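## Task

Transfer the C battery from the desk to the counter. The task fails if any carton on the desk ends up on the floor, or if the robot tips over or is left leaning.

## Robot and tools

ROBOT. TidyBot++: a single arm on a four-caster mobile base (0.54 m long, 0.50 m wide, 0.38 m high). The seven-joint arm has a two-finger gripper; its shoulder sits 0.12 m ahead of the base centre, 0.68 m up. Segments: upper arm 0.42 m, forearm 0.31 m, hand 0.31 m. Cameras: base_camera and wrist_camera (the latter looks along the hand). The arm starts folded, hand pointing down, poking up to 0.08 m past the base front. A downward-pointing hand reaches at most about 0.94 m high, and only near the base.

FRAMES. All positions are metres. Base frame: origin on the floor below the base centre, x forward, y left, z up. hand_pose and hand_target are reported in it; the reported point is midway between the finger pads, hand z points along the fingers, fingers close along hand y. Odometry frame: where the base frame was when the scene began; base_odometry counts wheel turns only (slip looks like travel), heading in rad, left positive, -3.142 to 3.142.

move: one action plus optional cameras and blocking.
- base: object with any of translate_m (forward +, -2 to 2 m), strafe_m (left +, -2 to 2 m), rotate_rad (counter-clockwise +, -6.3 to 6.3). These are offsets from where the base last reported itself, along its axes at command start, not poses.
- joints: absolute angles by name. joint_1_rad any angle (positive = clockwise from above, opposite to heading); joint_2_rad -2.249 to 2.249 (shoulder, 0 = upright, + leans forward); joint_3_rad any angle; joint_4_rad -2.579 to 2.579 (elbow, 0 straight); joint_5_rad any angle; joint_6_rad -2.099 to 2.099 (wrist); joint_7_rad any angle (hand roll; at 1.57 with hand down the fingers open left-right); gripper_pos 0 (open, ~85 mm gap) to 1 (closed). Gap is about 85 x (1 - gripper_pos) mm. Unlimited joints go the short way; to turn further, step less than half a turn.
- target: one list of seven numbers, an absolute hand pose in the base frame: [x, y, z, qw, qx, qy, qz]. With target, joints may only contain gripper_pos.
- speeds: caps for this action: translate_m/strafe_m 0.05 to 0.5 m/s (give only one when combining both), rotate_rad 0.1 to 1.57 rad/s.
- min_time_s: 0.1 to 8, least seconds for each arm motion.
- cameras: list from base_camera, wrist_camera, all. Omitted: all images for an action-less call, none otherwise.
- blocking: true/omitted returns when everything rests; false returns within ~0.5 s while motion continues.
An empty move just reports state, images and the scene number. Unknown keys make a call invalid; out-of-range values get it refused.

wait: seconds 0 to 10, optional cameras; returns early once earlier moves come to rest. stop: brakes all your running motions. zoom_image: camera plus region [x0, y0, x1, y1] in pixels of that camera's latest image, at most 504 by 504. finished_scene: scene = the current scene number; call it last in a reply, only once the object rests on the counter.

RESULT LINES. move reads done or the worst status. base_status, joint_status, hand_status: done, moving, off_target (rested away, may still push), contact_stop or time_out (unplanned stops; later calls in that reply are skipped), not_followed (a check held back the targets; watch for joint command not followed, pose unreachable, cause:). torque_fault and limit_stop_at_motor_heat mark faults. motor_effort gives percent of maximum per motor with the last action's peak in brackets. base_tilt gives degrees leaning forward/right. on_its_own lists uncommanded behaviour. ARM HIT means a hard strike against base or arm. MOTOR HOT appears at 60 °C; at 75 °C an OVER-TEMPERATURE FAULT lets the arm sag for 30 to 60 s or more. The pictures line names cameras in image order; images may lag the state slightly. A refused call or unplanned stop cancels the remaining move, wait and finished_scene calls in that reply.

HAND TARGETS. The solver prefers near-folded angles, so the elbow may swing; the path curves and may overshoot. After done the hand is usually within 3 cm; correct by adding (wanted - hand_pose) to the last target xyz. To hold still, resend hand_target, not hand_pose. Far poses time out after up to 10 s. Low, forward-pointing poses close to the base are unreliable and may drive the arm into the base; nothing prevents arm-base contact. Loads make the arm sag; correct rather than resending read angles. When a held object touches a surface, hand_pose stops dropping and effort shifts only slightly. Closed fingertips extend about 20 mm beyond the hand point; gripper done at 1 means empty, off_target means something is held.

CAUTIONS. The arm does not avoid obstacles and keeps pushing into desks; pushes can shove or tilt the base. Do not drive or turn while the arm is snagged high up, and avoid reaching far out from folded or swinging a stretched arm sideways; either can tip the robot. Back away or retract to right a lean. Drive slowly near furniture; base moves time out after 14 s. Avoid knocking cartons off the desk, dropping or releasing objects from a height or while moving, squeezing hard on something still resting, and hard hits that cause torque faults (limits 104.5 N m joints 1-4, 51.3 N m joints 5-7). Something may occasionally nudge loose objects.

Each tool is called after "Emit:" by a JSON object that holds its "name" and its "arguments", one argument or row to a line.

## Session

Emit:
{"name": "move", "arguments": {

}}

Nothing of this call was run. Scene 2 begins with your next reply.

Emit:
{"name": "move", "arguments": {
  "joints": {"joint_6_rad":0.4},
  "cameras": ["all"]
}}

Emit:
{"name": "move", "arguments": {
  "base": {"rotate_rad":1.57},
  "cameras": ["wrist_camera"]
}}

Scene clock: 1.90 s.
move: done
base_odometry: x=+0.000 y=+0.000 heading=+0.000
base_tilt: forward=-0.1 right=+0.9
base_status: not commanded
joint_positions: joint_1_rad=+0.050 joint_2_rad=-0.315 joint_3_rad=+3.174 joint_4_rad=-2.514 joint_5_rad=-0.047 joint_6_rad=+0.340 joint_7_rad=+1.613 gripper_pos=+0.000
joint_status: all done
motor_effort: joint_1_rad=-1(2) joint_2_rad=-6(6) joint_3_rad=+0(1) joint_4_rad=+16(16) joint_5_rad=+0(1) joint_6_rad=+9(10) joint_7_rad=+0(1)
hand_pose: x=+0.5398 y=-0.0388 z=+0.8085 quat_wxyz=(+0.026, +0.801, -0.041, +0.597) (m; base frame)
hand_target: x=+0.5444 y=-0.0402 z=+0.8263 quat_wxyz=(+0.028, +0.782, -0.041, +0.621) (m; base frame)
hand_status: not commanded
pictures: base_camera, wrist_camera
Images, in order (width x height): base_camera 644x364, wrist_camera 644x476.

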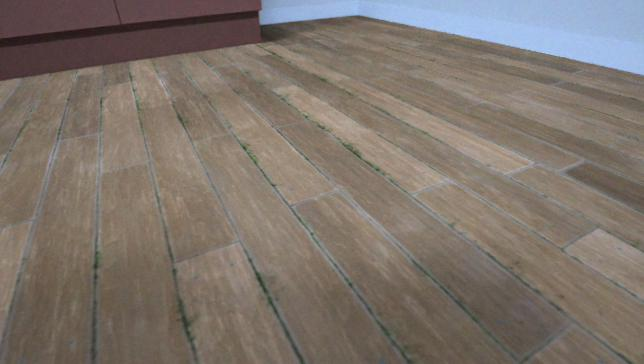

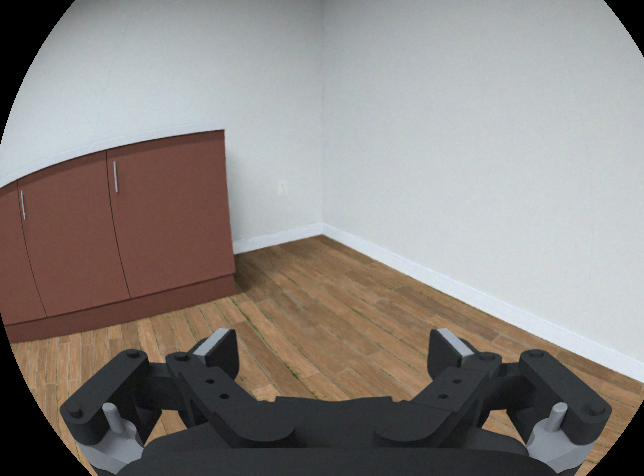

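Scene clock: 4.40 s.
move: done
base_odometry: x=+0.000 y=+0.000 heading=+1.570
base_tilt: forward=-0.1 right=+0.9
base_status: done
joint_positions: joint_1_rad=+0.050 joint_2_rad=-0.315 joint_3_rad=+3.174 joint_4_rad=-2.514 joint_5_rad=-0.047 joint_6_rad=+0.340 joint_7_rad=+1.613 gripper_pos=+0.000
joint_status: not commanded
motor_effort: joint_1_rad=-1(2) joint_2_rad=-6(7) joint_3_rad=+0(2) joint_4_rad=+16(16) joint_5_rad=+0(1) joint_6_rad=+9(10) joint_7_rad=+0(1)
hand_pose: x=+0.5399 y=-0.0389 z=+0.8086 quat_wxyz=(+0.026, +0.800, -0.041, +0.598) (m; base frame)
hand_target: x=+0.5444 y=-0.0402 z=+0.8263 quat_wxyz=(+0.028, +0.782, -0.041, +0.621) (m; base frame)
hand_status: not commanded
pictures: wrist_camera
Images, in order (width x height): wrist_camera 644x476.

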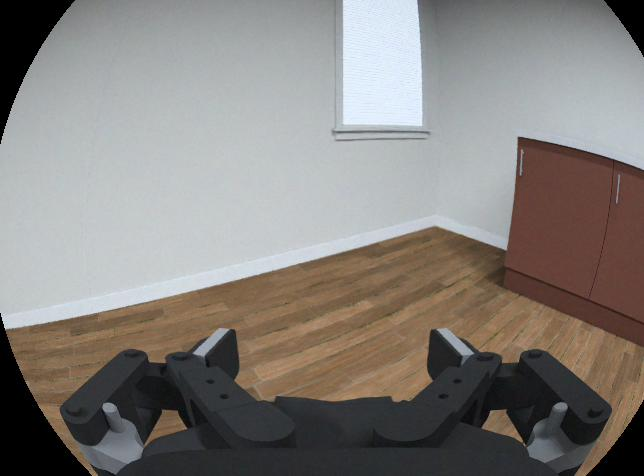

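Emit:
{"name": "move", "arguments": {
  "base": {"rotate_rad":1.57},
  "cameras": ["wrist_camera"]
}}

Emit:
{"name": "move", "arguments": {
  "base": {"rotate_rad":1.57},
  "cameras": ["wrist_camera"]
}}

Scene clock: 12.33 s.
move: done
base_odometry: x=+0.000 y=+0.000 heading=+3.140
base_tilt: forward=-0.1 right=+0.9
base_status: done
joint_positions: joint_1_rad=+0.050 joint_2_rad=-0.315 joint_3_rad=+3.174 joint_4_rad=-2.514 joint_5_rad=-0.047 joint_6_rad=+0.341 joint_7_rad=+1.613 gripper_pos=+0.000
joint_status: not commanded
motor_effort: joint_1_rad=+0(2) joint_2_rad=-6(7) joint_3_rad=+0(1) joint_4_rad=+16(16) joint_5_rad=+0(1) joint_6_rad=+9(10) joint_7_rad=+0(1)
hand_pose: x=+0.5399 y=-0.0389 z=+0.8088 quat_wxyz=(+0.026, +0.800, -0.041, +0.598) (m; base frame)
hand_target: x=+0.5444 y=-0.0402 z=+0.8263 quat_wxyz=(+0.028, +0.782, -0.041, +0.621) (m; base frame)
hand_status: not commanded
pictures: wrist_camera
Images, in order (width x height): wrist_camera 644x476.

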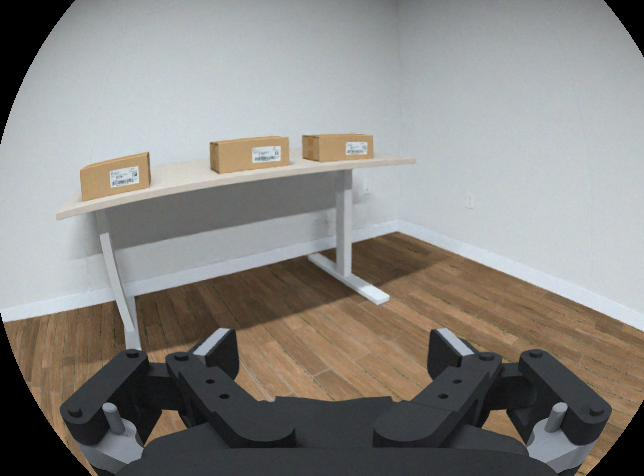

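Scene clock: 14.67 s.
move: done
base_odometry: x=+0.000 y=+0.000 heading=-1.574
base_tilt: forward=-0.1 right=+0.8
base_status: done
joint_positions: joint_1_rad=+0.050 joint_2_rad=-0.315 joint_3_rad=+3.174 joint_4_rad=-2.514 joint_5_rad=-0.047 joint_6_rad=+0.341 joint_7_rad=+1.613 gripper_pos=+0.000
joint_status: not commanded
motor_effort: joint_1_rad=-1(2) joint_2_rad=-6(7) joint_3_rad=+0(2) joint_4_rad=+16(16) joint_5_rad=+0(1) joint_6_rad=+9(10) joint_7_rad=+1(1)
hand_pose: x=+0.5399 y=-0.0389 z=+0.8089 quat_wxyz=(+0.026, +0.800, -0.041, +0.598) (m; base frame)
hand_target: x=+0.5444 y=-0.0402 z=+0.8263 quat_wxyz=(+0.028, +0.782, -0.041, +0.621) (m; base frame)
hand_status: not commanded
pictures: wrist_camera
Images, in order (width x height): wrist_camera 644x476.

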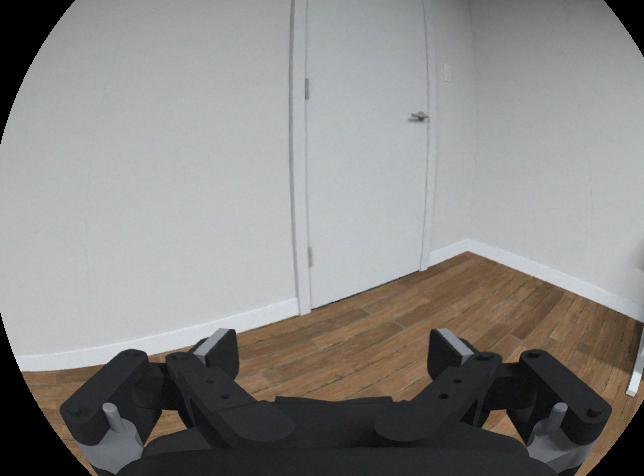

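Emit:
{"name": "move", "arguments": {
  "base": {"rotate_rad":-1.32},
  "target": [0.45,0,1.15,0,0.866,0,0.5],
  "cameras": ["all"]
}}

Scene clock: 31.07 s.
move: done
base_odometry: x=+0.000 y=+0.000 heading=-2.893
base_tilt: forward=-0.1 right=+0.9
base_status: done
joint_positions: joint_1_rad=+0.018 joint_2_rad=-0.342 joint_3_rad=+3.164 joint_4_rad=-1.130 joint_5_rad=-0.047 joint_6_rad=-1.307 joint_7_rad=+1.600 gripper_pos=+0.000
joint_status: not commanded
motor_effort: joint_1_rad=+0(2) joint_2_rad=-3(11) joint_3_rad=+0(2) joint_4_rad=+14(19) joint_5_rad=+0(1) joint_6_rad=+9(11) joint_7_rad=+0(1)
hand_pose: x=+0.4707 y=-0.0015 z=+1.1443 quat_wxyz=(-0.009, +0.866, +0.000, +0.500) (m; base frame)
hand_target: x=+0.4500 y=+0.0000 z=+1.1500 quat_wxyz=(+0.000, +0.866, +0.000, +0.500) (m; base frame)
hand_status: done (0.022 m and 1.0 deg from the pose sent, 0.355 m and 14.6 deg at the start)
pictures: base_camera, wrist_camera
Images, in order (width x height): base_camera 644x364, wrist_camera 644x476.

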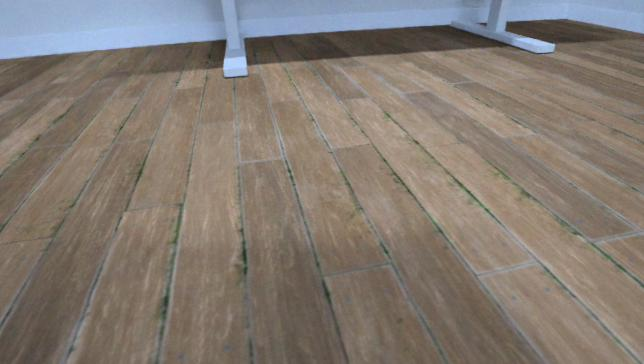

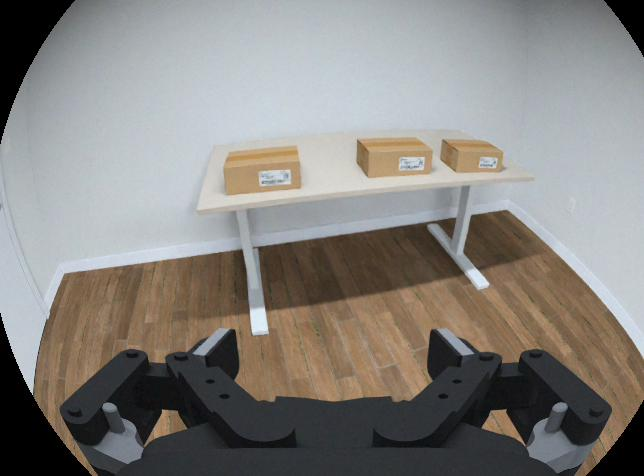

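Emit:
{"name": "move", "arguments": {
  "base": {"rotate_rad":0.07,"translate_m":0.6,"strafe_m":-0.15},
  "target": [0.4,0,1.2,0,0.906,0,0.423],
  "cameras": ["all"]
}}

Scene clock: 41.10 s.
move: done
base_odometry: x=-0.619 y=-0.002 heading=-2.823
base_tilt: forward=-0.1 right=+0.8
base_status: done
joint_positions: joint_1_rad=+0.009 joint_2_rad=-0.128 joint_3_rad=+3.158 joint_4_rad=-0.437 joint_5_rad=-0.046 joint_6_rad=-1.927 joint_7_rad=+1.600 gripper_pos=+0.000
joint_status: not commanded
motor_effort: joint_1_rad=-1(2) joint_2_rad=-4(8) joint_3_rad=+0(2) joint_4_rad=+8(15) joint_5_rad=+0(1) joint_6_rad=+8(9) joint_7_rad=+1(1)
hand_pose: x=+0.4060 y=+0.0063 z=+1.2068 quat_wxyz=(-0.005, +0.899, +0.018, +0.438) (m; base frame)
hand_target: x=+0.4000 y=+0.0000 z=+1.2000 quat_wxyz=(+0.000, +0.906, +0.000, +0.423) (m; base frame)
hand_status: done (0.011 m and 2.8 deg from the pose sent, 0.090 m and 10.0 deg at the start)
pictures: base_camera, wrist_camera
Images, in order (width x height): base_camera 644x364, wrist_camera 644x476.

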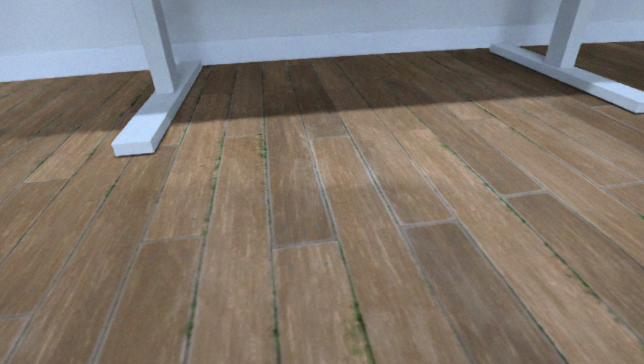

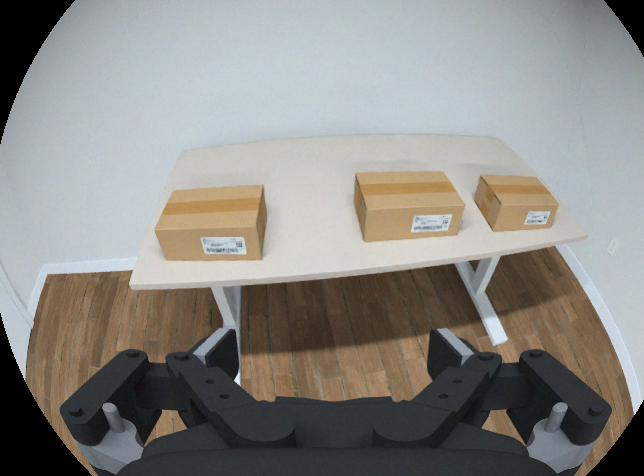

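Emit:
{"name": "move", "arguments": {
  "base": {"translate_m":0.35,"rotate_rad":0.04},
  "target": [0.5,0,1.18,0,0.906,0,0.423],
  "cameras": ["all"]
}}

Scene clock: 54.37 s.
move: done
base_odometry: x=-0.951 y=-0.112 heading=-2.782
base_tilt: forward=-0.1 right=+0.8
base_status: done
joint_positions: joint_1_rad=-0.005 joint_2_rad=-0.026 joint_3_rad=+3.161 joint_4_rad=-0.493 joint_5_rad=-0.046 joint_6_rad=-1.826 joint_7_rad=+1.600 gripper_pos=+0.000
joint_status: not commanded
motor_effort: joint_1_rad=-1(2) joint_2_rad=-9(13) joint_3_rad=+0(1) joint_4_rad=+10(11) joint_5_rad=+0(1) joint_6_rad=+7(8) joint_7_rad=+1(1)
hand_pose: x=+0.4832 y=+0.0095 z=+1.1773 quat_wxyz=(-0.009, +0.911, +0.021, +0.412) (m; base frame)
hand_target: x=+0.5000 y=+0.0000 z=+1.1800 quat_wxyz=(+0.000, +0.906, +0.000, +0.423) (m; base frame)
hand_status: done (0.019 m and 3.0 deg from the pose sent, 0.098 m and 2.8 deg at the start)
pictures: base_camera, wrist_camera
Images, in order (width x height): base_camera 644x364, wrist_camera 644x476.

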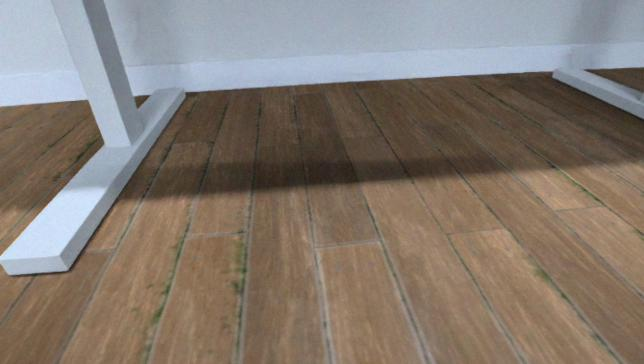

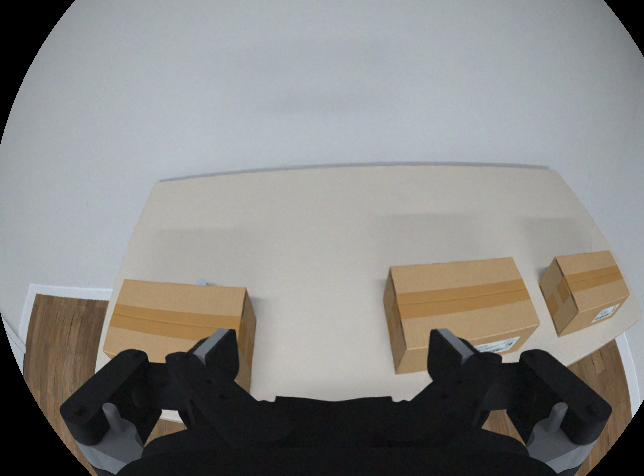

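Emit:
{"name": "zoom_image", "arguments": {
  "camera": "wrist_camera",
  "region": [100, 230, 300, 380]
}}

Scaled by 2.520.

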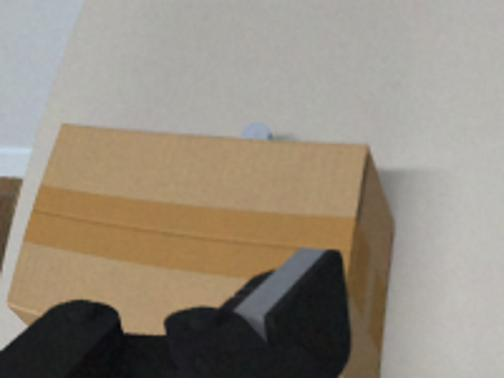

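Emit:
{"name": "move", "arguments": {
  "target": [0.52,0.2,0.99,0,0.966,0,0.259],
  "cameras": ["all"]
}}

Scene clock: 84.60 s.
move: done
base_odometry: x=-0.951 y=-0.112 heading=-2.782
base_tilt: forward=-0.1 right=+0.8
base_status: not commanded
joint_positions: joint_1_rad=-0.519 joint_2_rad=+0.091 joint_3_rad=+2.981 joint_4_rad=-0.909 joint_5_rad=+0.285 joint_6_rad=-1.733 joint_7_rad=+1.016 gripper_pos=+0.000
joint_status: not commanded
motor_effort: joint_1_rad=-1(2) joint_2_rad=-18(20) joint_3_rad=+0(1) joint_4_rad=+14(15) joint_5_rad=+2(3) joint_6_rad=+5(8) joint_7_rad=+0(1)
hand_pose: x=+0.5001 y=+0.1925 z=+0.9948 quat_wxyz=(-0.014, +0.971, +0.008, +0.237) (m; base frame)
hand_target: x=+0.5200 y=+0.2000 z=+0.9900 quat_wxyz=(+0.000, +0.966, +0.000, +0.259) (m; base frame)
hand_status: done (0.022 m and 3.2 deg from the pose sent, 0.270 m and 18.8 deg at the start)
pictures: base_camera, wrist_camera
Images, in order (width x height): base_camera 644x364, wrist_camera 644x476.

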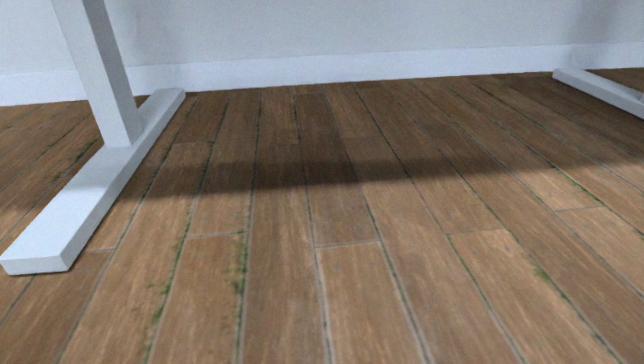

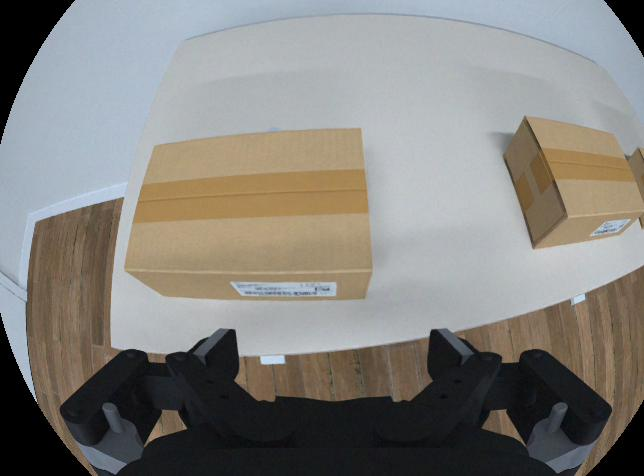

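Emit:
{"name": "move", "arguments": {
  "base": {"translate_m":0.26,"rotate_rad":0.03},
  "target": [0.5,0.08,0.95,0,0.985,0,0.174],
  "speeds": {"translate_m":0.2},
  "cameras": ["all"]
}}

Scene clock: 127.10 s.
move: done
base_odometry: x=-1.194 y=-0.203 heading=-2.751
base_tilt: forward=-0.1 right=+0.8
base_status: done
joint_positions: joint_1_rad=-0.193 joint_2_rad=+0.058 joint_3_rad=+3.017 joint_4_rad=-1.078 joint_5_rad=+0.161 joint_6_rad=-1.733 joint_7_rad=+1.278 gripper_pos=+0.000
joint_status: not commanded
motor_effort: joint_1_rad=-1(2) joint_2_rad=-17(20) joint_3_rad=+0(3) joint_4_rad=+14(15) joint_5_rad=+1(4) joint_6_rad=+2(5) joint_7_rad=+0(1)
hand_pose: x=+0.5050 y=+0.0748 z=+0.9380 quat_wxyz=(+0.029, +0.988, -0.012, +0.152) (m; base frame)
hand_target: x=+0.5000 y=+0.0800 z=+0.9500 quat_wxyz=(+0.000, +0.985, +0.000, +0.174) (m; base frame)
hand_status: done (0.014 m and 4.4 deg from the pose sent, 0.121 m and 7.6 deg at the start)
pictures: base_camera, wrist_camera
Images, in order (width x height): base_camera 644x364, wrist_camera 644x476.

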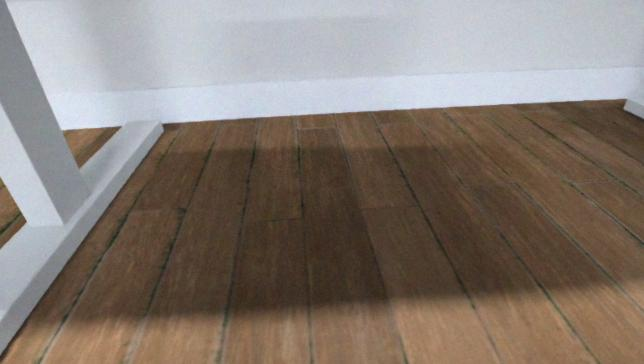

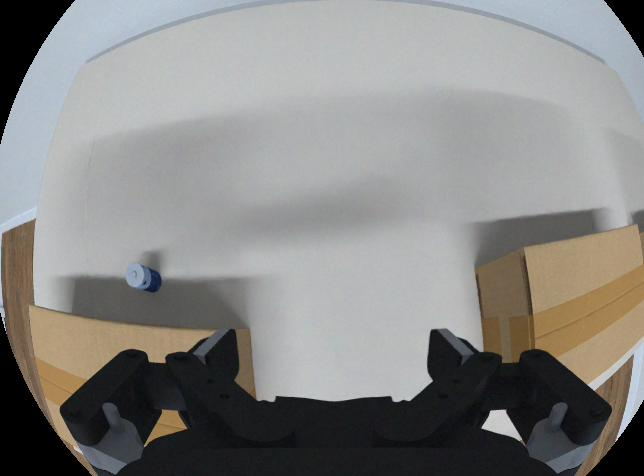

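Emit:
{"name": "move", "arguments": {
  "target": [0.6,0.12,0.85,0,1,0,0.03]
}}

Emit:
{"name": "move", "arguments": {
  "target": [0.6,0.24,0.84,0,1,0,0.0],
  "cameras": ["wrist_camera"]
}}

Scene clock: 146.93 s.
move: done
base_odometry: x=-1.194 y=-0.203 heading=-2.751
base_tilt: forward=-0.1 right=+0.9
base_status: not commanded
joint_positions: joint_1_rad=-0.236 joint_2_rad=+0.417 joint_3_rad=+3.138 joint_4_rad=-0.835 joint_5_rad=+0.073 joint_6_rad=-1.787 joint_7_rad=+1.289 gripper_pos=+0.000
joint_status: not commanded
motor_effort: joint_1_rad=+0(2) joint_2_rad=-29(31) joint_3_rad=+0(1) joint_4_rad=+14(15) joint_5_rad=+1(2) joint_6_rad=+2(4) joint_7_rad=+0(1)
hand_pose: x=+0.6103 y=+0.0983 z=+0.8563 quat_wxyz=(+0.020, +0.998, -0.031, +0.059) (m; base frame)
hand_target: x=+0.6000 y=+0.1200 z=+0.8500 quat_wxyz=(+0.000, +1.000, +0.000, +0.030) (m; base frame)
hand_status: done (0.025 m and 5.3 deg from the pose sent, 0.137 m and 14.4 deg at the start)
pictures: none

Scene clock: 148.37 s.
move: done
base_odometry: x=-1.194 y=-0.203 heading=-2.751
base_tilt: forward=-0.1 right=+0.8
base_status: not commanded
joint_positions: joint_1_rad=-0.454 joint_2_rad=+0.608 joint_3_rad=+3.159 joint_4_rad=-0.511 joint_5_rad=+0.037 joint_6_rad=-1.963 joint_7_rad=+1.161 gripper_pos=+0.000
joint_status: not commanded
motor_effort: joint_1_rad=-1(2) joint_2_rad=-34(35) joint_3_rad=+0(1) joint_4_rad=+13(15) joint_5_rad=+1(1) joint_6_rad=+1(2) joint_7_rad=+0(1)
hand_pose: x=+0.6125 y=+0.2235 z=+0.8538 quat_wxyz=(+0.008, +0.999, +0.007, +0.036) (m; base frame)
hand_target: x=+0.6000 y=+0.2400 z=+0.8400 quat_wxyz=(+0.000, +1.000, +0.000, +0.000) (m; base frame)
hand_status: done (0.025 m and 4.3 deg from the pose sent, 0.143 m and 7.9 deg at the start)
pictures: wrist_camera
Images, in order (width x height): wrist_camera 644x476.

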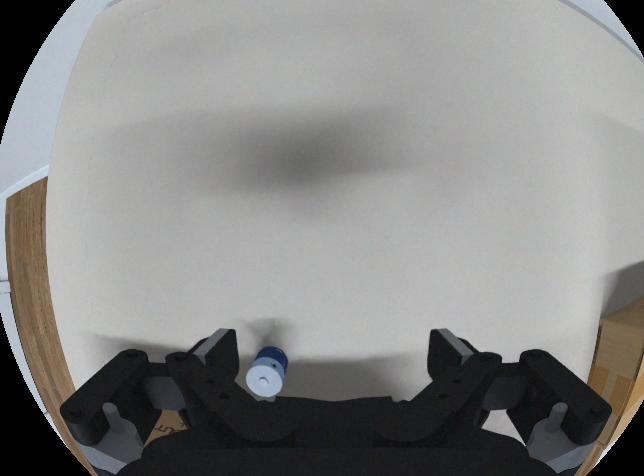

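Emit:
{"name": "move", "arguments": {
  "target": [0.55,0.29,0.835,0,1,0,-0.02],
  "cameras": ["wrist_camera"]
}}

Scene clock: 156.20 s.
move: done
base_odometry: x=-1.194 y=-0.203 heading=-2.751
base_tilt: forward=-0.1 right=+0.9
base_status: not commanded
joint_positions: joint_1_rad=-0.574 joint_2_rad=+0.608 joint_3_rad=+3.159 joint_4_rad=-0.573 joint_5_rad=+0.023 joint_6_rad=-1.965 joint_7_rad=+1.031 gripper_pos=+0.000
joint_status: not commanded
motor_effort: joint_1_rad=-1(3) joint_2_rad=-34(35) joint_3_rad=+0(1) joint_4_rad=+13(14) joint_5_rad=+1(2) joint_6_rad=+0(1) joint_7_rad=+0(1)
hand_pose: x=+0.5701 y=+0.2778 z=+0.8351 quat_wxyz=(+0.015, +1.000, +0.005, +0.006) (m; base frame)
hand_target: x=+0.5500 y=+0.2900 z=+0.8350 quat_wxyz=(+0.000, +1.000, +0.000, -0.020) (m; base frame)
hand_status: done (0.023 m and 3.5 deg from the pose sent, 0.093 m and 6.5 deg at the start)
pictures: wrist_camera
Images, in order (width x height): wrist_camera 644x476.

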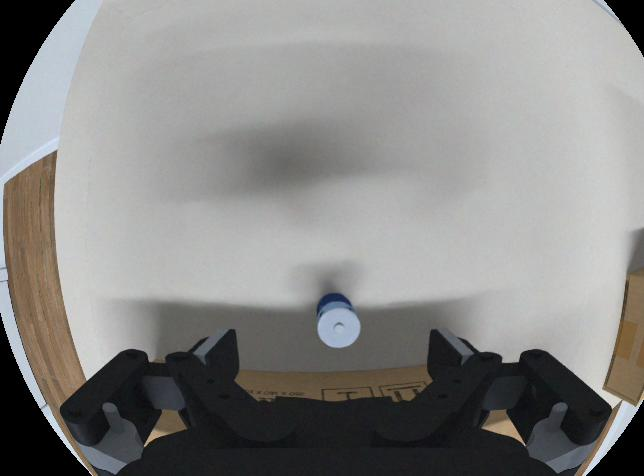

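Emit:
{"name": "move", "arguments": {
  "target": [0.55,0.29,0.785,0,1,0,-0.02],
  "min_time_s": 1.5,
  "cameras": ["wrist_camera"]
}}

Scene clock: 163.93 s.
move: done
base_odometry: x=-1.194 y=-0.203 heading=-2.751
base_tilt: forward=-0.1 right=+0.8
base_status: not commanded
joint_positions: joint_1_rad=-0.574 joint_2_rad=+0.608 joint_3_rad=+3.158 joint_4_rad=-0.825 joint_5_rad=+0.023 joint_6_rad=-1.826 joint_7_rad=+1.029 gripper_pos=+0.000
joint_status: not commanded
motor_effort: joint_1_rad=-1(2) joint_2_rad=-34(35) joint_3_rad=+0(0) joint_4_rad=+14(14) joint_5_rad=+1(1) joint_6_rad=-1(1) joint_7_rad=+0(1)
hand_pose: x=+0.5581 y=+0.2699 z=+0.7612 quat_wxyz=(+0.044, +0.998, +0.007, -0.042) (m; base frame)
hand_target: x=+0.5500 y=+0.2900 z=+0.7850 quat_wxyz=(+0.000, +1.000, +0.000, -0.020) (m; base frame)
hand_status: done (0.032 m and 5.7 deg from the pose sent, 0.055 m and 3.5 deg at the start)
pictures: wrist_camera
Images, in order (width x height): wrist_camera 644x476.

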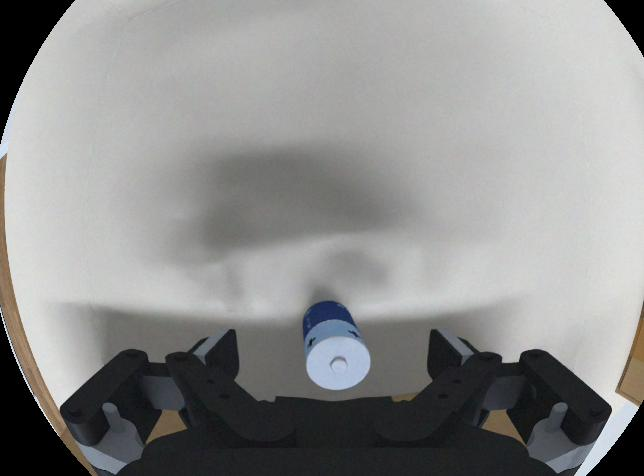

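Emit:
{"name": "move", "arguments": {
  "joints": {"gripper_pos":0.85},
  "cameras": ["wrist_camera"]
}}

Scene clock: 171.20 s.
move: off_target
base_odometry: x=-1.194 y=-0.203 heading=-2.751
base_tilt: forward=-0.1 right=+0.8
base_status: not commanded
joint_positions: joint_1_rad=-0.574 joint_2_rad=+0.605 joint_3_rad=+3.157 joint_4_rad=-0.827 joint_5_rad=+0.023 joint_6_rad=-1.824 joint_7_rad=+1.029 gripper_pos=+0.746
joint_status: gripper_pos off_target (ended at +0.746, target +0.850)
motor_effort: joint_1_rad=-1(2) joint_2_rad=-33(34) joint_3_rad=+0(1) joint_4_rad=+13(14) joint_5_rad=+1(1) joint_6_rad=-1(1) joint_7_rad=+0(1)
hand_pose: x=+0.5577 y=+0.2699 z=+0.7622 quat_wxyz=(+0.043, +0.998, +0.007, -0.041) (m; base frame)
hand_target: x=+0.5500 y=+0.2900 z=+0.7850 quat_wxyz=(+0.000, +1.000, +0.000, -0.020) (m; base frame)
hand_status: not commanded
pictures: wrist_camera
Images, in order (width x height): wrist_camera 644x476.

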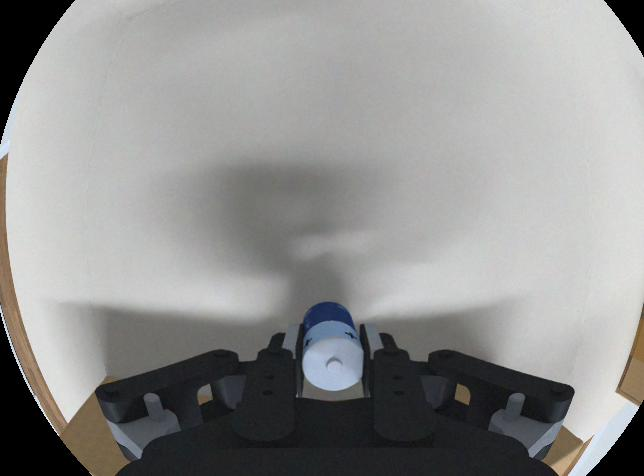

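Emit:
{"name": "move", "arguments": {
  "target": [0.565,0.29,0.835,0,1,0,-0.02],
  "min_time_s": 1.5
}}

Emit:
{"name": "move", "arguments": {
  "target": [0.6,0.1,0.86,0,1,0,0.0],
  "min_time_s": 2
}}

Emit:
{"name": "move", "arguments": {
  "target": [0.48,-0.03,0.95,0,1,0,0.03],
  "min_time_s": 2
}}

Emit:
{"name": "move", "arguments": {
  "base": {"translate_m":-0.65},
  "cameras": ["wrist_camera"]
}}

Scene clock: 182.27 s.
move: done
base_odometry: x=-1.194 y=-0.203 heading=-2.751
base_tilt: forward=-0.1 right=+0.9
base_status: not commanded
joint_positions: joint_1_rad=-0.574 joint_2_rad=+0.614 joint_3_rad=+3.157 joint_4_rad=-0.506 joint_5_rad=+0.021 joint_6_rad=-1.990 joint_7_rad=+1.029 gripper_pos=+0.746
joint_status: not commanded
motor_effort: joint_1_rad=-2(2) joint_2_rad=-34(36) joint_3_rad=+0(1) joint_4_rad=+13(15) joint_5_rad=+1(1) joint_6_rad=+1(1) joint_7_rad=+0(1)
hand_pose: x=+0.5737 y=+0.2821 z=+0.8518 quat_wxyz=(+0.003, +1.000, +0.005, +0.021) (m; base frame)
hand_target: x=+0.5650 y=+0.2900 z=+0.8350 quat_wxyz=(+0.000, +1.000, +0.000, -0.020) (m; base frame)
hand_status: done (0.020 m and 4.7 deg from the pose sent, 0.076 m and 5.6 deg at the start)
pictures: none

Scene clock: 184.83 s.
move: done
base_odometry: x=-1.194 y=-0.203 heading=-2.751
base_tilt: forward=-0.1 right=+0.8
base_status: not commanded
joint_positions: joint_1_rad=-0.229 joint_2_rad=+0.565 joint_3_rad=+3.158 joint_4_rad=-0.668 joint_5_rad=+0.020 joint_6_rad=-1.990 joint_7_rad=+1.336 gripper_pos=+0.746
joint_status: not commanded
motor_effort: joint_1_rad=-1(3) joint_2_rad=-32(35) joint_3_rad=+0(1) joint_4_rad=+13(14) joint_5_rad=+0(1) joint_6_rad=+0(1) joint_7_rad=+0(1)
hand_pose: x=+0.6047 y=+0.1031 z=+0.8308 quat_wxyz=(+0.023, +0.999, -0.014, -0.037) (m; base frame)
hand_target: x=+0.6000 y=+0.1000 z=+0.8600 quat_wxyz=(+0.000, +1.000, +0.000, +0.000) (m; base frame)
hand_status: done (0.030 m and 5.2 deg from the pose sent, 0.184 m and 2.5 deg at the start)
pictures: none

Scene clock: 187.20 s.
move: done
base_odometry: x=-1.194 y=-0.203 heading=-2.751
base_tilt: forward=-0.1 right=+0.9
base_status: not commanded
joint_positions: joint_1_rad=+0.028 joint_2_rad=+0.229 joint_3_rad=+3.188 joint_4_rad=-0.822 joint_5_rad=+0.020 joint_6_rad=-2.024 joint_7_rad=+1.630 gripper_pos=+0.746
joint_status: not commanded
motor_effort: joint_1_rad=-1(2) joint_2_rad=-22(34) joint_3_rad=+0(1) joint_4_rad=+13(14) joint_5_rad=+1(1) joint_6_rad=+1(2) joint_7_rad=+0(1)
hand_pose: x=+0.5074 y=-0.0301 z=+0.9371 quat_wxyz=(+0.016, +0.999, -0.011, +0.032) (m; base frame)
hand_target: x=+0.4800 y=-0.0300 z=+0.9500 quat_wxyz=(+0.000, +1.000, +0.000, +0.030) (m; base frame)
hand_status: done (0.030 m and 2.3 deg from the pose sent, 0.218 m and 8.3 deg at the start)
pictures: none

Scene clock: 189.93 s.
move: done
base_odometry: x=-0.593 y=+0.044 heading=-2.751
base_tilt: forward=-0.1 right=+0.9
base_status: done
joint_positions: joint_1_rad=+0.029 joint_2_rad=+0.215 joint_3_rad=+3.190 joint_4_rad=-0.823 joint_5_rad=+0.020 joint_6_rad=-2.030 joint_7_rad=+1.631 gripper_pos=+0.746
joint_status: not commanded
motor_effort: joint_1_rad=-1(2) joint_2_rad=-21(25) joint_3_rad=+0(1) joint_4_rad=+13(14) joint_5_rad=+0(1) joint_6_rad=+2(2) joint_7_rad=+0(1)
hand_pose: x=+0.5017 y=-0.0308 z=+0.9420 quat_wxyz=(+0.017, +0.999, -0.013, +0.036) (m; base frame)
hand_target: x=+0.4800 y=-0.0300 z=+0.9500 quat_wxyz=(+0.000, +1.000, +0.000, +0.030) (m; base frame)
hand_status: not commanded
pictures: wrist_camera
Images, in order (width x height): wrist_camera 644x476.

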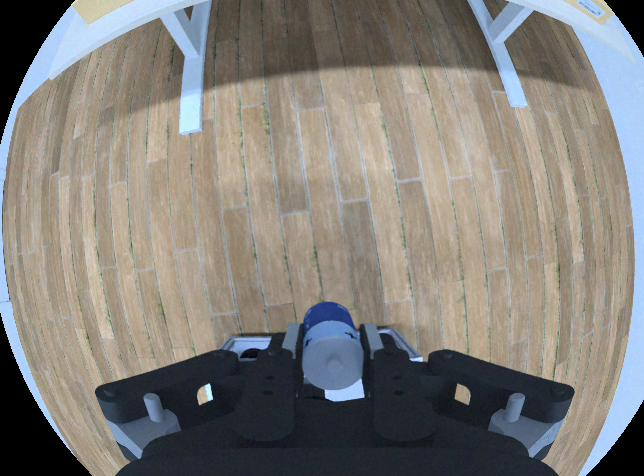

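Emit:
{"name": "move", "arguments": {
  "base": {"rotate_rad":-3.12},
  "target": [0.48,0,0.98,0,0.906,0,0.423],
  "min_time_s": 2,
  "speeds": {"rotate_rad":1.0},
  "cameras": ["all"]
}}

Scene clock: 200.63 s.
move: done
base_odometry: x=-0.593 y=+0.044 heading=+0.412
base_tilt: forward=-0.1 right=+0.8
base_status: done
joint_positions: joint_1_rad=+0.017 joint_2_rad=-0.382 joint_3_rad=+3.165 joint_4_rad=-1.603 joint_5_rad=+0.020 joint_6_rad=-1.126 joint_7_rad=+1.611 gripper_pos=+0.746
joint_status: not commanded
motor_effort: joint_1_rad=-1(2) joint_2_rad=-5(22) joint_3_rad=+0(2) joint_4_rad=+17(18) joint_5_rad=+1(2) joint_6_rad=+8(8) joint_7_rad=+0(1)
hand_pose: x=+0.4793 y=-0.0208 z=+0.9619 quat_wxyz=(+0.021, +0.922, -0.001, +0.386) (m; base frame)
hand_target: x=+0.4800 y=+0.0000 z=+0.9800 quat_wxyz=(+0.000, +0.906, +0.000, +0.423) (m; base frame)
hand_status: done (0.028 m and 5.2 deg from the pose sent, 0.054 m and 46.0 deg at the start)
pictures: base_camera, wrist_camera
Images, in order (width x height): base_camera 644x364, wrist_camera 644x476.

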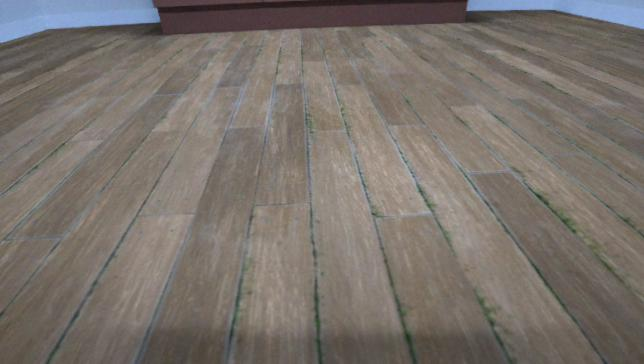

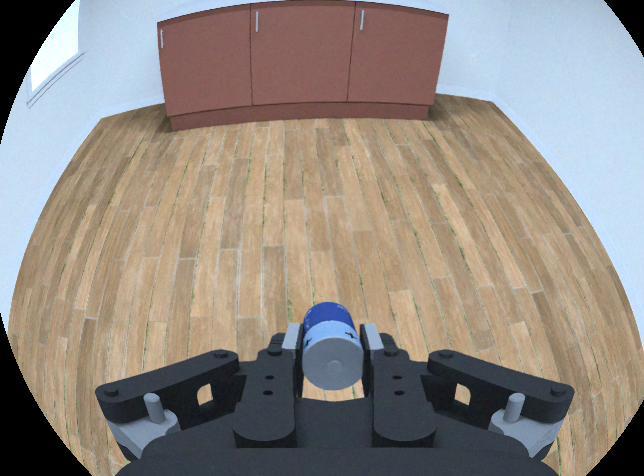

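Emit:
{"name": "move", "arguments": {
  "base": {"translate_m":1.5},
  "target": [0.45,0,1.12,0,0.885,0,0.466],
  "min_time_s": 2,
  "cameras": ["all"]
}}

Scene clock: 211.07 s.
move: done
base_odometry: x=+0.781 y=+0.645 heading=+0.412
base_tilt: forward=-0.1 right=+0.8
base_status: done
joint_positions: joint_1_rad=+0.017 joint_2_rad=-0.371 joint_3_rad=+3.165 joint_4_rad=-1.173 joint_5_rad=+0.020 joint_6_rad=-1.344 joint_7_rad=+1.611 gripper_pos=+0.746
joint_status: not commanded
motor_effort: joint_1_rad=+0(2) joint_2_rad=-3(6) joint_3_rad=+0(1) joint_4_rad=+15(18) joint_5_rad=+1(1) joint_6_rad=+9(9) joint_7_rad=+0(1)
hand_pose: x=+0.4531 y=-0.0215 z=+1.1232 quat_wxyz=(+0.025, +0.879, -0.004, +0.477) (m; base frame)
hand_target: x=+0.4500 y=+0.0000 z=+1.1200 quat_wxyz=(+0.000, +0.885, +0.000, +0.466) (m; base frame)
hand_status: done (0.022 m and 3.2 deg from the pose sent, 0.162 m and 10.4 deg at the start)
pictures: base_camera, wrist_camera
Images, in order (width x height): base_camera 644x364, wrist_camera 644x476.

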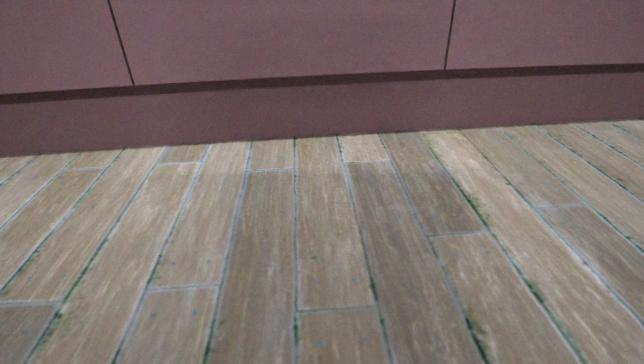

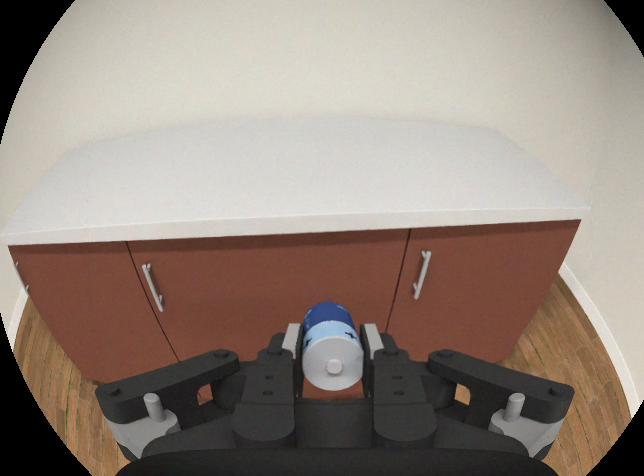

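Emit:
{"name": "move", "arguments": {
  "base": {"translate_m":0.48},
  "speeds": {"translate_m":0.3},
  "cameras": ["all"]
}}

Scene clock: 224.73 s.
move: done
base_odometry: x=+1.221 y=+0.837 heading=+0.411
base_tilt: forward=-0.1 right=+0.8
base_status: done
joint_positions: joint_1_rad=+0.017 joint_2_rad=-0.366 joint_3_rad=+3.165 joint_4_rad=-1.172 joint_5_rad=+0.020 joint_6_rad=-1.346 joint_7_rad=+1.611 gripper_pos=+0.746
joint_status: not commanded
motor_effort: joint_1_rad=-1(2) joint_2_rad=-3(6) joint_3_rad=+0(1) joint_4_rad=+15(16) joint_5_rad=+0(1) joint_6_rad=+8(9) joint_7_rad=+0(1)
hand_pose: x=+0.4548 y=-0.0215 z=+1.1215 quat_wxyz=(+0.025, +0.880, -0.004, +0.474) (m; base frame)
hand_target: x=+0.4500 y=+0.0000 z=+1.1200 quat_wxyz=(+0.000, +0.885, +0.000, +0.466) (m; base frame)
hand_status: not commanded
pictures: base_camera, wrist_camera
Images, in order (width x height): base_camera 644x364, wrist_camera 644x476.

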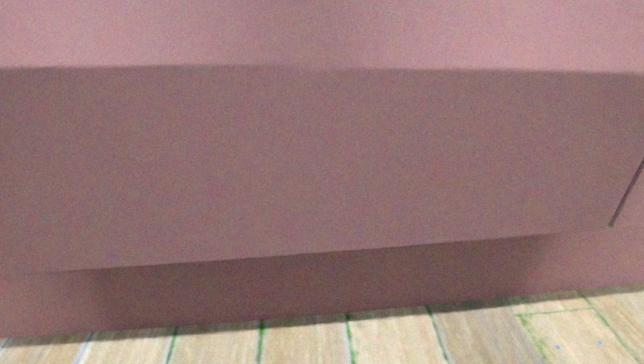

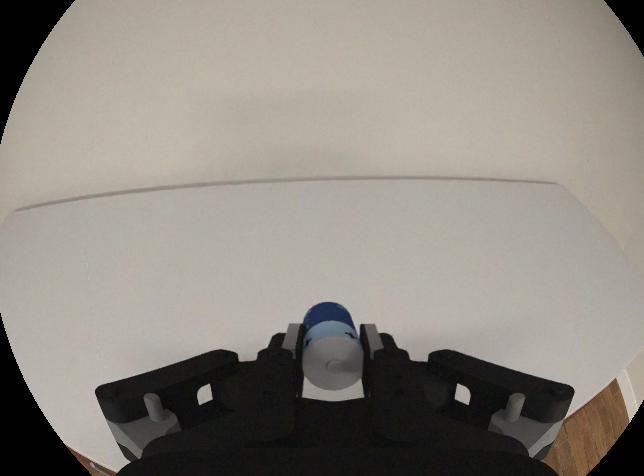

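Emit:
{"name": "move", "arguments": {
  "target": [0.56,0,0.98,0,0.976,0,0.216],
  "min_time_s": 2
}}

Emit:
{"name": "move", "arguments": {
  "target": [0.56,0,0.935,0,1,0,0.02],
  "min_time_s": 2,
  "cameras": ["wrist_camera"]
}}

Scene clock: 235.20 s.
move: done
base_odometry: x=+1.221 y=+0.837 heading=+0.411
base_tilt: forward=-0.1 right=+0.8
base_status: not commanded
joint_positions: joint_1_rad=+0.000 joint_2_rad=+0.074 joint_3_rad=+3.165 joint_4_rad=-0.959 joint_5_rad=+0.020 joint_6_rad=-1.634 joint_7_rad=+1.611 gripper_pos=+0.746
joint_status: not commanded
motor_effort: joint_1_rad=-1(2) joint_2_rad=-18(20) joint_3_rad=+0(1) joint_4_rad=+15(16) joint_5_rad=+0(1) joint_6_rad=+4(9) joint_7_rad=+0(1)
hand_pose: x=+0.5624 y=-0.0148 z=+0.9859 quat_wxyz=(+0.018, +0.972, +0.005, +0.235) (m; base frame)
hand_target: x=+0.5600 y=+0.0000 z=+0.9800 quat_wxyz=(+0.000, +0.976, +0.000, +0.216) (m; base frame)
hand_status: done (0.016 m and 3.1 deg from the pose sent, 0.178 m and 31.8 deg at the start)
pictures: none

Scene clock: 237.83 s.
move: off_target
base_odometry: x=+1.221 y=+0.837 heading=+0.411
base_tilt: forward=-0.1 right=+0.8
base_status: not commanded
joint_positions: joint_1_rad=+0.000 joint_2_rad=+0.373 joint_3_rad=+3.168 joint_4_rad=-0.559 joint_5_rad=+0.020 joint_6_rad=-2.046 joint_7_rad=+1.611 gripper_pos=+0.746
joint_status: not commanded
motor_effort: joint_1_rad=+0(2) joint_2_rad=-24(25) joint_3_rad=+0(1) joint_4_rad=+11(15) joint_5_rad=+1(1) joint_6_rad=+1(6) joint_7_rad=+1(1)
hand_pose: x=+0.5754 y=-0.0127 z=+0.9542 quat_wxyz=(+0.016, +0.997, +0.003, +0.082) (m; base frame)
hand_target: x=+0.5742 y=-0.0002 z=+0.9359 quat_wxyz=(+0.000, +0.999, +0.000, +0.043) (m; base frame)
hand_status: off_target (0.028 m and 7.3 deg from the pose sent, 0.053 m and 25.0 deg at the start; a joint's target at an end of its range on 61 of 61 steps)
pictures: wrist_camera
Images, in order (width x height): wrist_camera 644x476.

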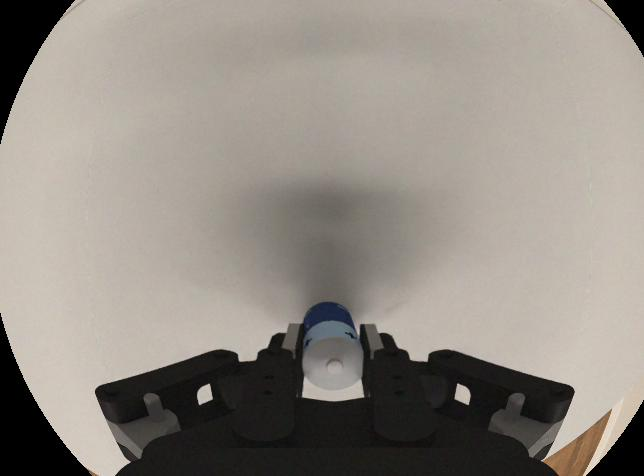

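Emit:
{"name": "move", "arguments": {
  "target": [0.54,0,0.915,0,1,0,-0.04],
  "min_time_s": 1.5
}}

Emit:
{"name": "move", "arguments": {
  "target": [0.54,0,0.9,0,1,0,-0.04],
  "min_time_s": 1,
  "cameras": ["wrist_camera"]
}}

Scene clock: 250.50 s.
move: off_target
base_odometry: x=+1.221 y=+0.837 heading=+0.411
base_tilt: forward=-0.1 right=+0.8
base_status: not commanded
joint_positions: joint_1_rad=+0.000 joint_2_rad=+0.373 joint_3_rad=+3.168 joint_4_rad=-0.559 joint_5_rad=+0.020 joint_6_rad=-2.047 joint_7_rad=+1.611 gripper_pos=+0.746
joint_status: not commanded
motor_effort: joint_1_rad=+0(1) joint_2_rad=-19(24) joint_3_rad=+0(1) joint_4_rad=+8(11) joint_5_rad=+1(1) joint_6_rad=+0(2) joint_7_rad=+0(1)
hand_pose: x=+0.5750 y=-0.0126 z=+0.9538 quat_wxyz=(+0.016, +0.997, +0.003, +0.080) (m; base frame)
hand_target: x=+0.5700 y=-0.0005 z=+0.9140 quat_wxyz=(+0.001, +1.000, +0.000, +0.008) (m; base frame)
hand_status: off_target (0.054 m and 13.9 deg from the pose sent, 0.054 m and 14.1 deg at the start; a joint's target at an end of its range on 46 of 46 steps)
pictures: none

Scene clock: 251.80 s.
move: off_target
base_odometry: x=+1.221 y=+0.837 heading=+0.411
base_tilt: forward=-0.1 right=+0.9
base_status: not commanded
joint_positions: joint_1_rad=+0.000 joint_2_rad=+0.344 joint_3_rad=+3.168 joint_4_rad=-0.608 joint_5_rad=+0.020 joint_6_rad=-2.044 joint_7_rad=+1.611 gripper_pos=+0.746
joint_status: not commanded
motor_effort: joint_1_rad=-1(2) joint_2_rad=-8(19) joint_3_rad=+0(1) joint_4_rad=-1(8) joint_5_rad=+0(1) joint_6_rad=-6(7) joint_7_rad=+0(1)
hand_pose: x=+0.5620 y=-0.0126 z=+0.9522 quat_wxyz=(+0.015, +0.997, +0.003, +0.072) (m; base frame)
hand_target: x=+0.5476 y=-0.0001 z=+0.8995 quat_wxyz=(+0.000, +1.000, +0.000, -0.028) (m; base frame)
hand_status: off_target (0.058 m and 13.0 deg from the pose sent, 0.065 m and 13.9 deg at the start; a joint's target at an end of its range on 31 of 31 steps)
pictures: wrist_camera
Images, in order (width x height): wrist_camera 644x476.

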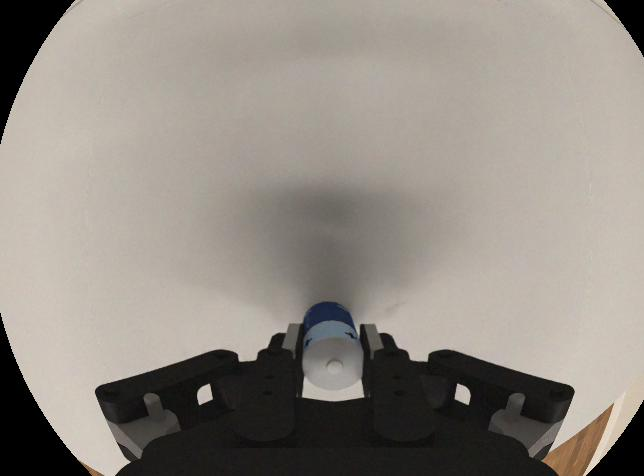

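Emit:
{"name": "move", "arguments": {
  "joints": {"joint_2_rad":0.16,"joint_4_rad":-0.84,"joint_6_rad":-2.095},
  "min_time_s": 1.5
}}

Emit:
{"name": "move", "arguments": {
  "joints": {"joint_4_rad":-0.91},
  "min_time_s": 1,
  "cameras": ["wrist_camera"]
}}

Scene clock: 269.17 s.
move: done
base_odometry: x=+1.221 y=+0.837 heading=+0.411
base_tilt: forward=-0.1 right=+0.9
base_status: not commanded
joint_positions: joint_1_rad=+0.000 joint_2_rad=+0.193 joint_3_rad=+3.168 joint_4_rad=-0.812 joint_5_rad=+0.020 joint_6_rad=-2.049 joint_7_rad=+1.611 gripper_pos=+0.746
joint_status: all done
joint sent to its limit — joint_6_rad, lower limit.
motor_effort: joint_1_rad=-1(2) joint_2_rad=-17(17) joint_3_rad=+0(1) joint_4_rad=+10(11) joint_5_rad=+0(1) joint_6_rad=+0(8) joint_7_rad=+0(1)
hand_pose: x=+0.4923 y=-0.0123 z=+0.9532 quat_wxyz=(+0.013, +0.999, +0.002, +0.043) (m; base frame)
hand_target: x=+0.4661 y=-0.0010 z=+0.9561 quat_wxyz=(-0.004, +1.000, -0.001, +0.024) (m; base frame)
hand_status: not commanded
pictures: none

Scene clock: 270.47 s.
move: done
base_odometry: x=+1.221 y=+0.837 heading=+0.411
base_tilt: forward=-0.1 right=+0.8
base_status: not commanded
joint_positions: joint_1_rad=+0.000 joint_2_rad=+0.162 joint_3_rad=+3.168 joint_4_rad=-0.852 joint_5_rad=+0.020 joint_6_rad=-2.049 joint_7_rad=+1.611 gripper_pos=+0.746
joint_status: all done
motor_effort: joint_1_rad=-1(2) joint_2_rad=-12(17) joint_3_rad=+1(1) joint_4_rad=+6(10) joint_5_rad=+0(1) joint_6_rad=-2(3) joint_7_rad=+0(1)
hand_pose: x=+0.4782 y=-0.0122 z=+0.9528 quat_wxyz=(+0.012, +0.999, +0.002, +0.039) (m; base frame)
hand_target: x=+0.4555 y=-0.0009 z=+0.9369 quat_wxyz=(-0.004, +1.000, -0.001, -0.011) (m; base frame)
hand_status: not commanded
pictures: wrist_camera
Images, in order (width x height): wrist_camera 644x476.

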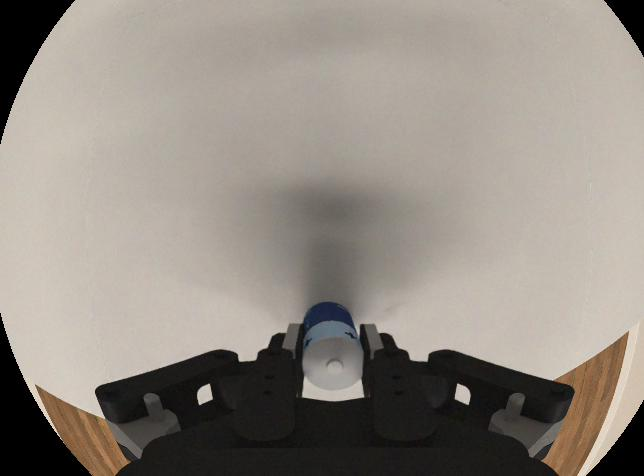

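Emit:
{"name": "move", "arguments": {
  "joints": {"gripper_pos":0.6}
}}

Emit:
{"name": "move", "arguments": {
  "joints": {"gripper_pos":0.0},
  "cameras": ["wrist_camera"]
}}

Scene clock: 277.27 s.
move: done
base_odometry: x=+1.221 y=+0.837 heading=+0.411
base_tilt: forward=-0.1 right=+0.8
base_status: not commanded
joint_positions: joint_1_rad=+0.000 joint_2_rad=+0.163 joint_3_rad=+3.168 joint_4_rad=-0.903 joint_5_rad=+0.020 joint_6_rad=-2.065 joint_7_rad=+1.611 gripper_pos=+0.600
joint_status: all done
motor_effort: joint_1_rad=-1(1) joint_2_rad=-19(20) joint_3_rad=+0(1) joint_4_rad=+13(14) joint_5_rad=+1(1) joint_6_rad=+1(3) joint_7_rad=+0(1)
hand_pose: x=+0.4661 y=-0.0119 z=+0.9377 quat_wxyz=(+0.011, +1.000, +0.003, +0.005) (m; base frame)
hand_target: x=+0.4555 y=-0.0009 z=+0.9369 quat_wxyz=(-0.004, +1.000, -0.001, -0.011) (m; base frame)
hand_status: not commanded
pictures: none

Scene clock: 278.13 s.
move: done
base_odometry: x=+1.221 y=+0.837 heading=+0.411
base_tilt: forward=-0.1 right=+0.8
base_status: not commanded
joint_positions: joint_1_rad=+0.000 joint_2_rad=+0.163 joint_3_rad=+3.168 joint_4_rad=-0.903 joint_5_rad=+0.020 joint_6_rad=-2.065 joint_7_rad=+1.611 gripper_pos=+0.000
joint_status: all done
motor_effort: joint_1_rad=-1(2) joint_2_rad=-19(19) joint_3_rad=+0(1) joint_4_rad=+13(13) joint_5_rad=+0(1) joint_6_rad=+0(1) joint_7_rad=+0(1)
hand_pose: x=+0.4661 y=-0.0119 z=+0.9377 quat_wxyz=(+0.011, +1.000, +0.003, +0.005) (m; base frame)
hand_target: x=+0.4555 y=-0.0009 z=+0.9369 quat_wxyz=(-0.004, +1.000, -0.001, -0.011) (m; base frame)
hand_status: not commanded
pictures: wrist_camera
Images, in order (width x height): wrist_camera 644x476.

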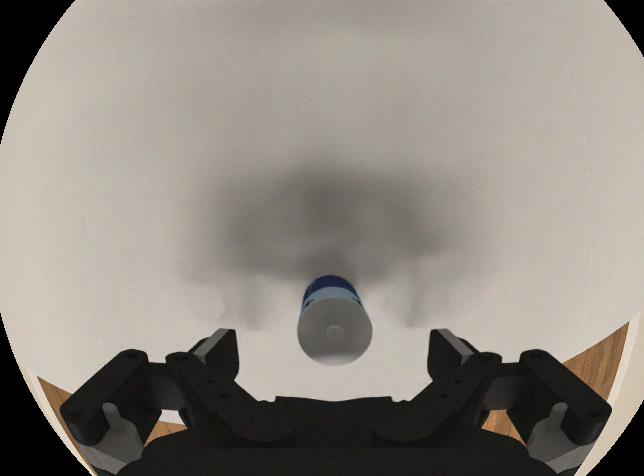

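Emit:
{"name": "move", "arguments": {
  "base": {"translate_m":-0.3},
  "speeds": {"translate_m":0.2},
  "cameras": ["wrist_camera"]
}}

Scene clock: 285.67 s.
move: done
base_odometry: x=+0.946 y=+0.717 heading=+0.410
base_tilt: forward=-0.1 right=+0.9
base_status: done
joint_positions: joint_1_rad=+0.000 joint_2_rad=+0.163 joint_3_rad=+3.168 joint_4_rad=-0.903 joint_5_rad=+0.020 joint_6_rad=-2.065 joint_7_rad=+1.611 gripper_pos=+0.000
joint_status: not commanded
motor_effort: joint_1_rad=-1(2) joint_2_rad=-19(22) joint_3_rad=+0(1) joint_4_rad=+13(13) joint_5_rad=+1(1) joint_6_rad=+0(2) joint_7_rad=+0(1)
hand_pose: x=+0.4660 y=-0.0120 z=+0.9377 quat_wxyz=(+0.011, +1.000, +0.002, +0.005) (m; base frame)
hand_target: x=+0.4555 y=-0.0009 z=+0.9369 quat_wxyz=(-0.004, +1.000, -0.001, -0.011) (m; base frame)
hand_status: not commanded
pictures: wrist_camera
Images, in order (width x height): wrist_camera 644x476.

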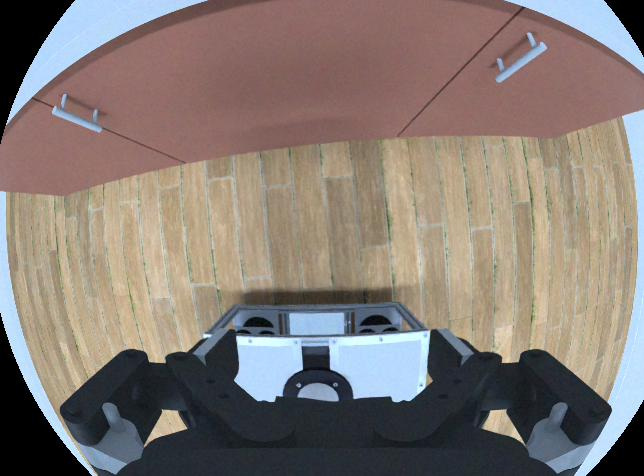

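Emit:
{"name": "finished_scene", "arguments": {
  "scene": 2
}}

The scene is finished: the task was done.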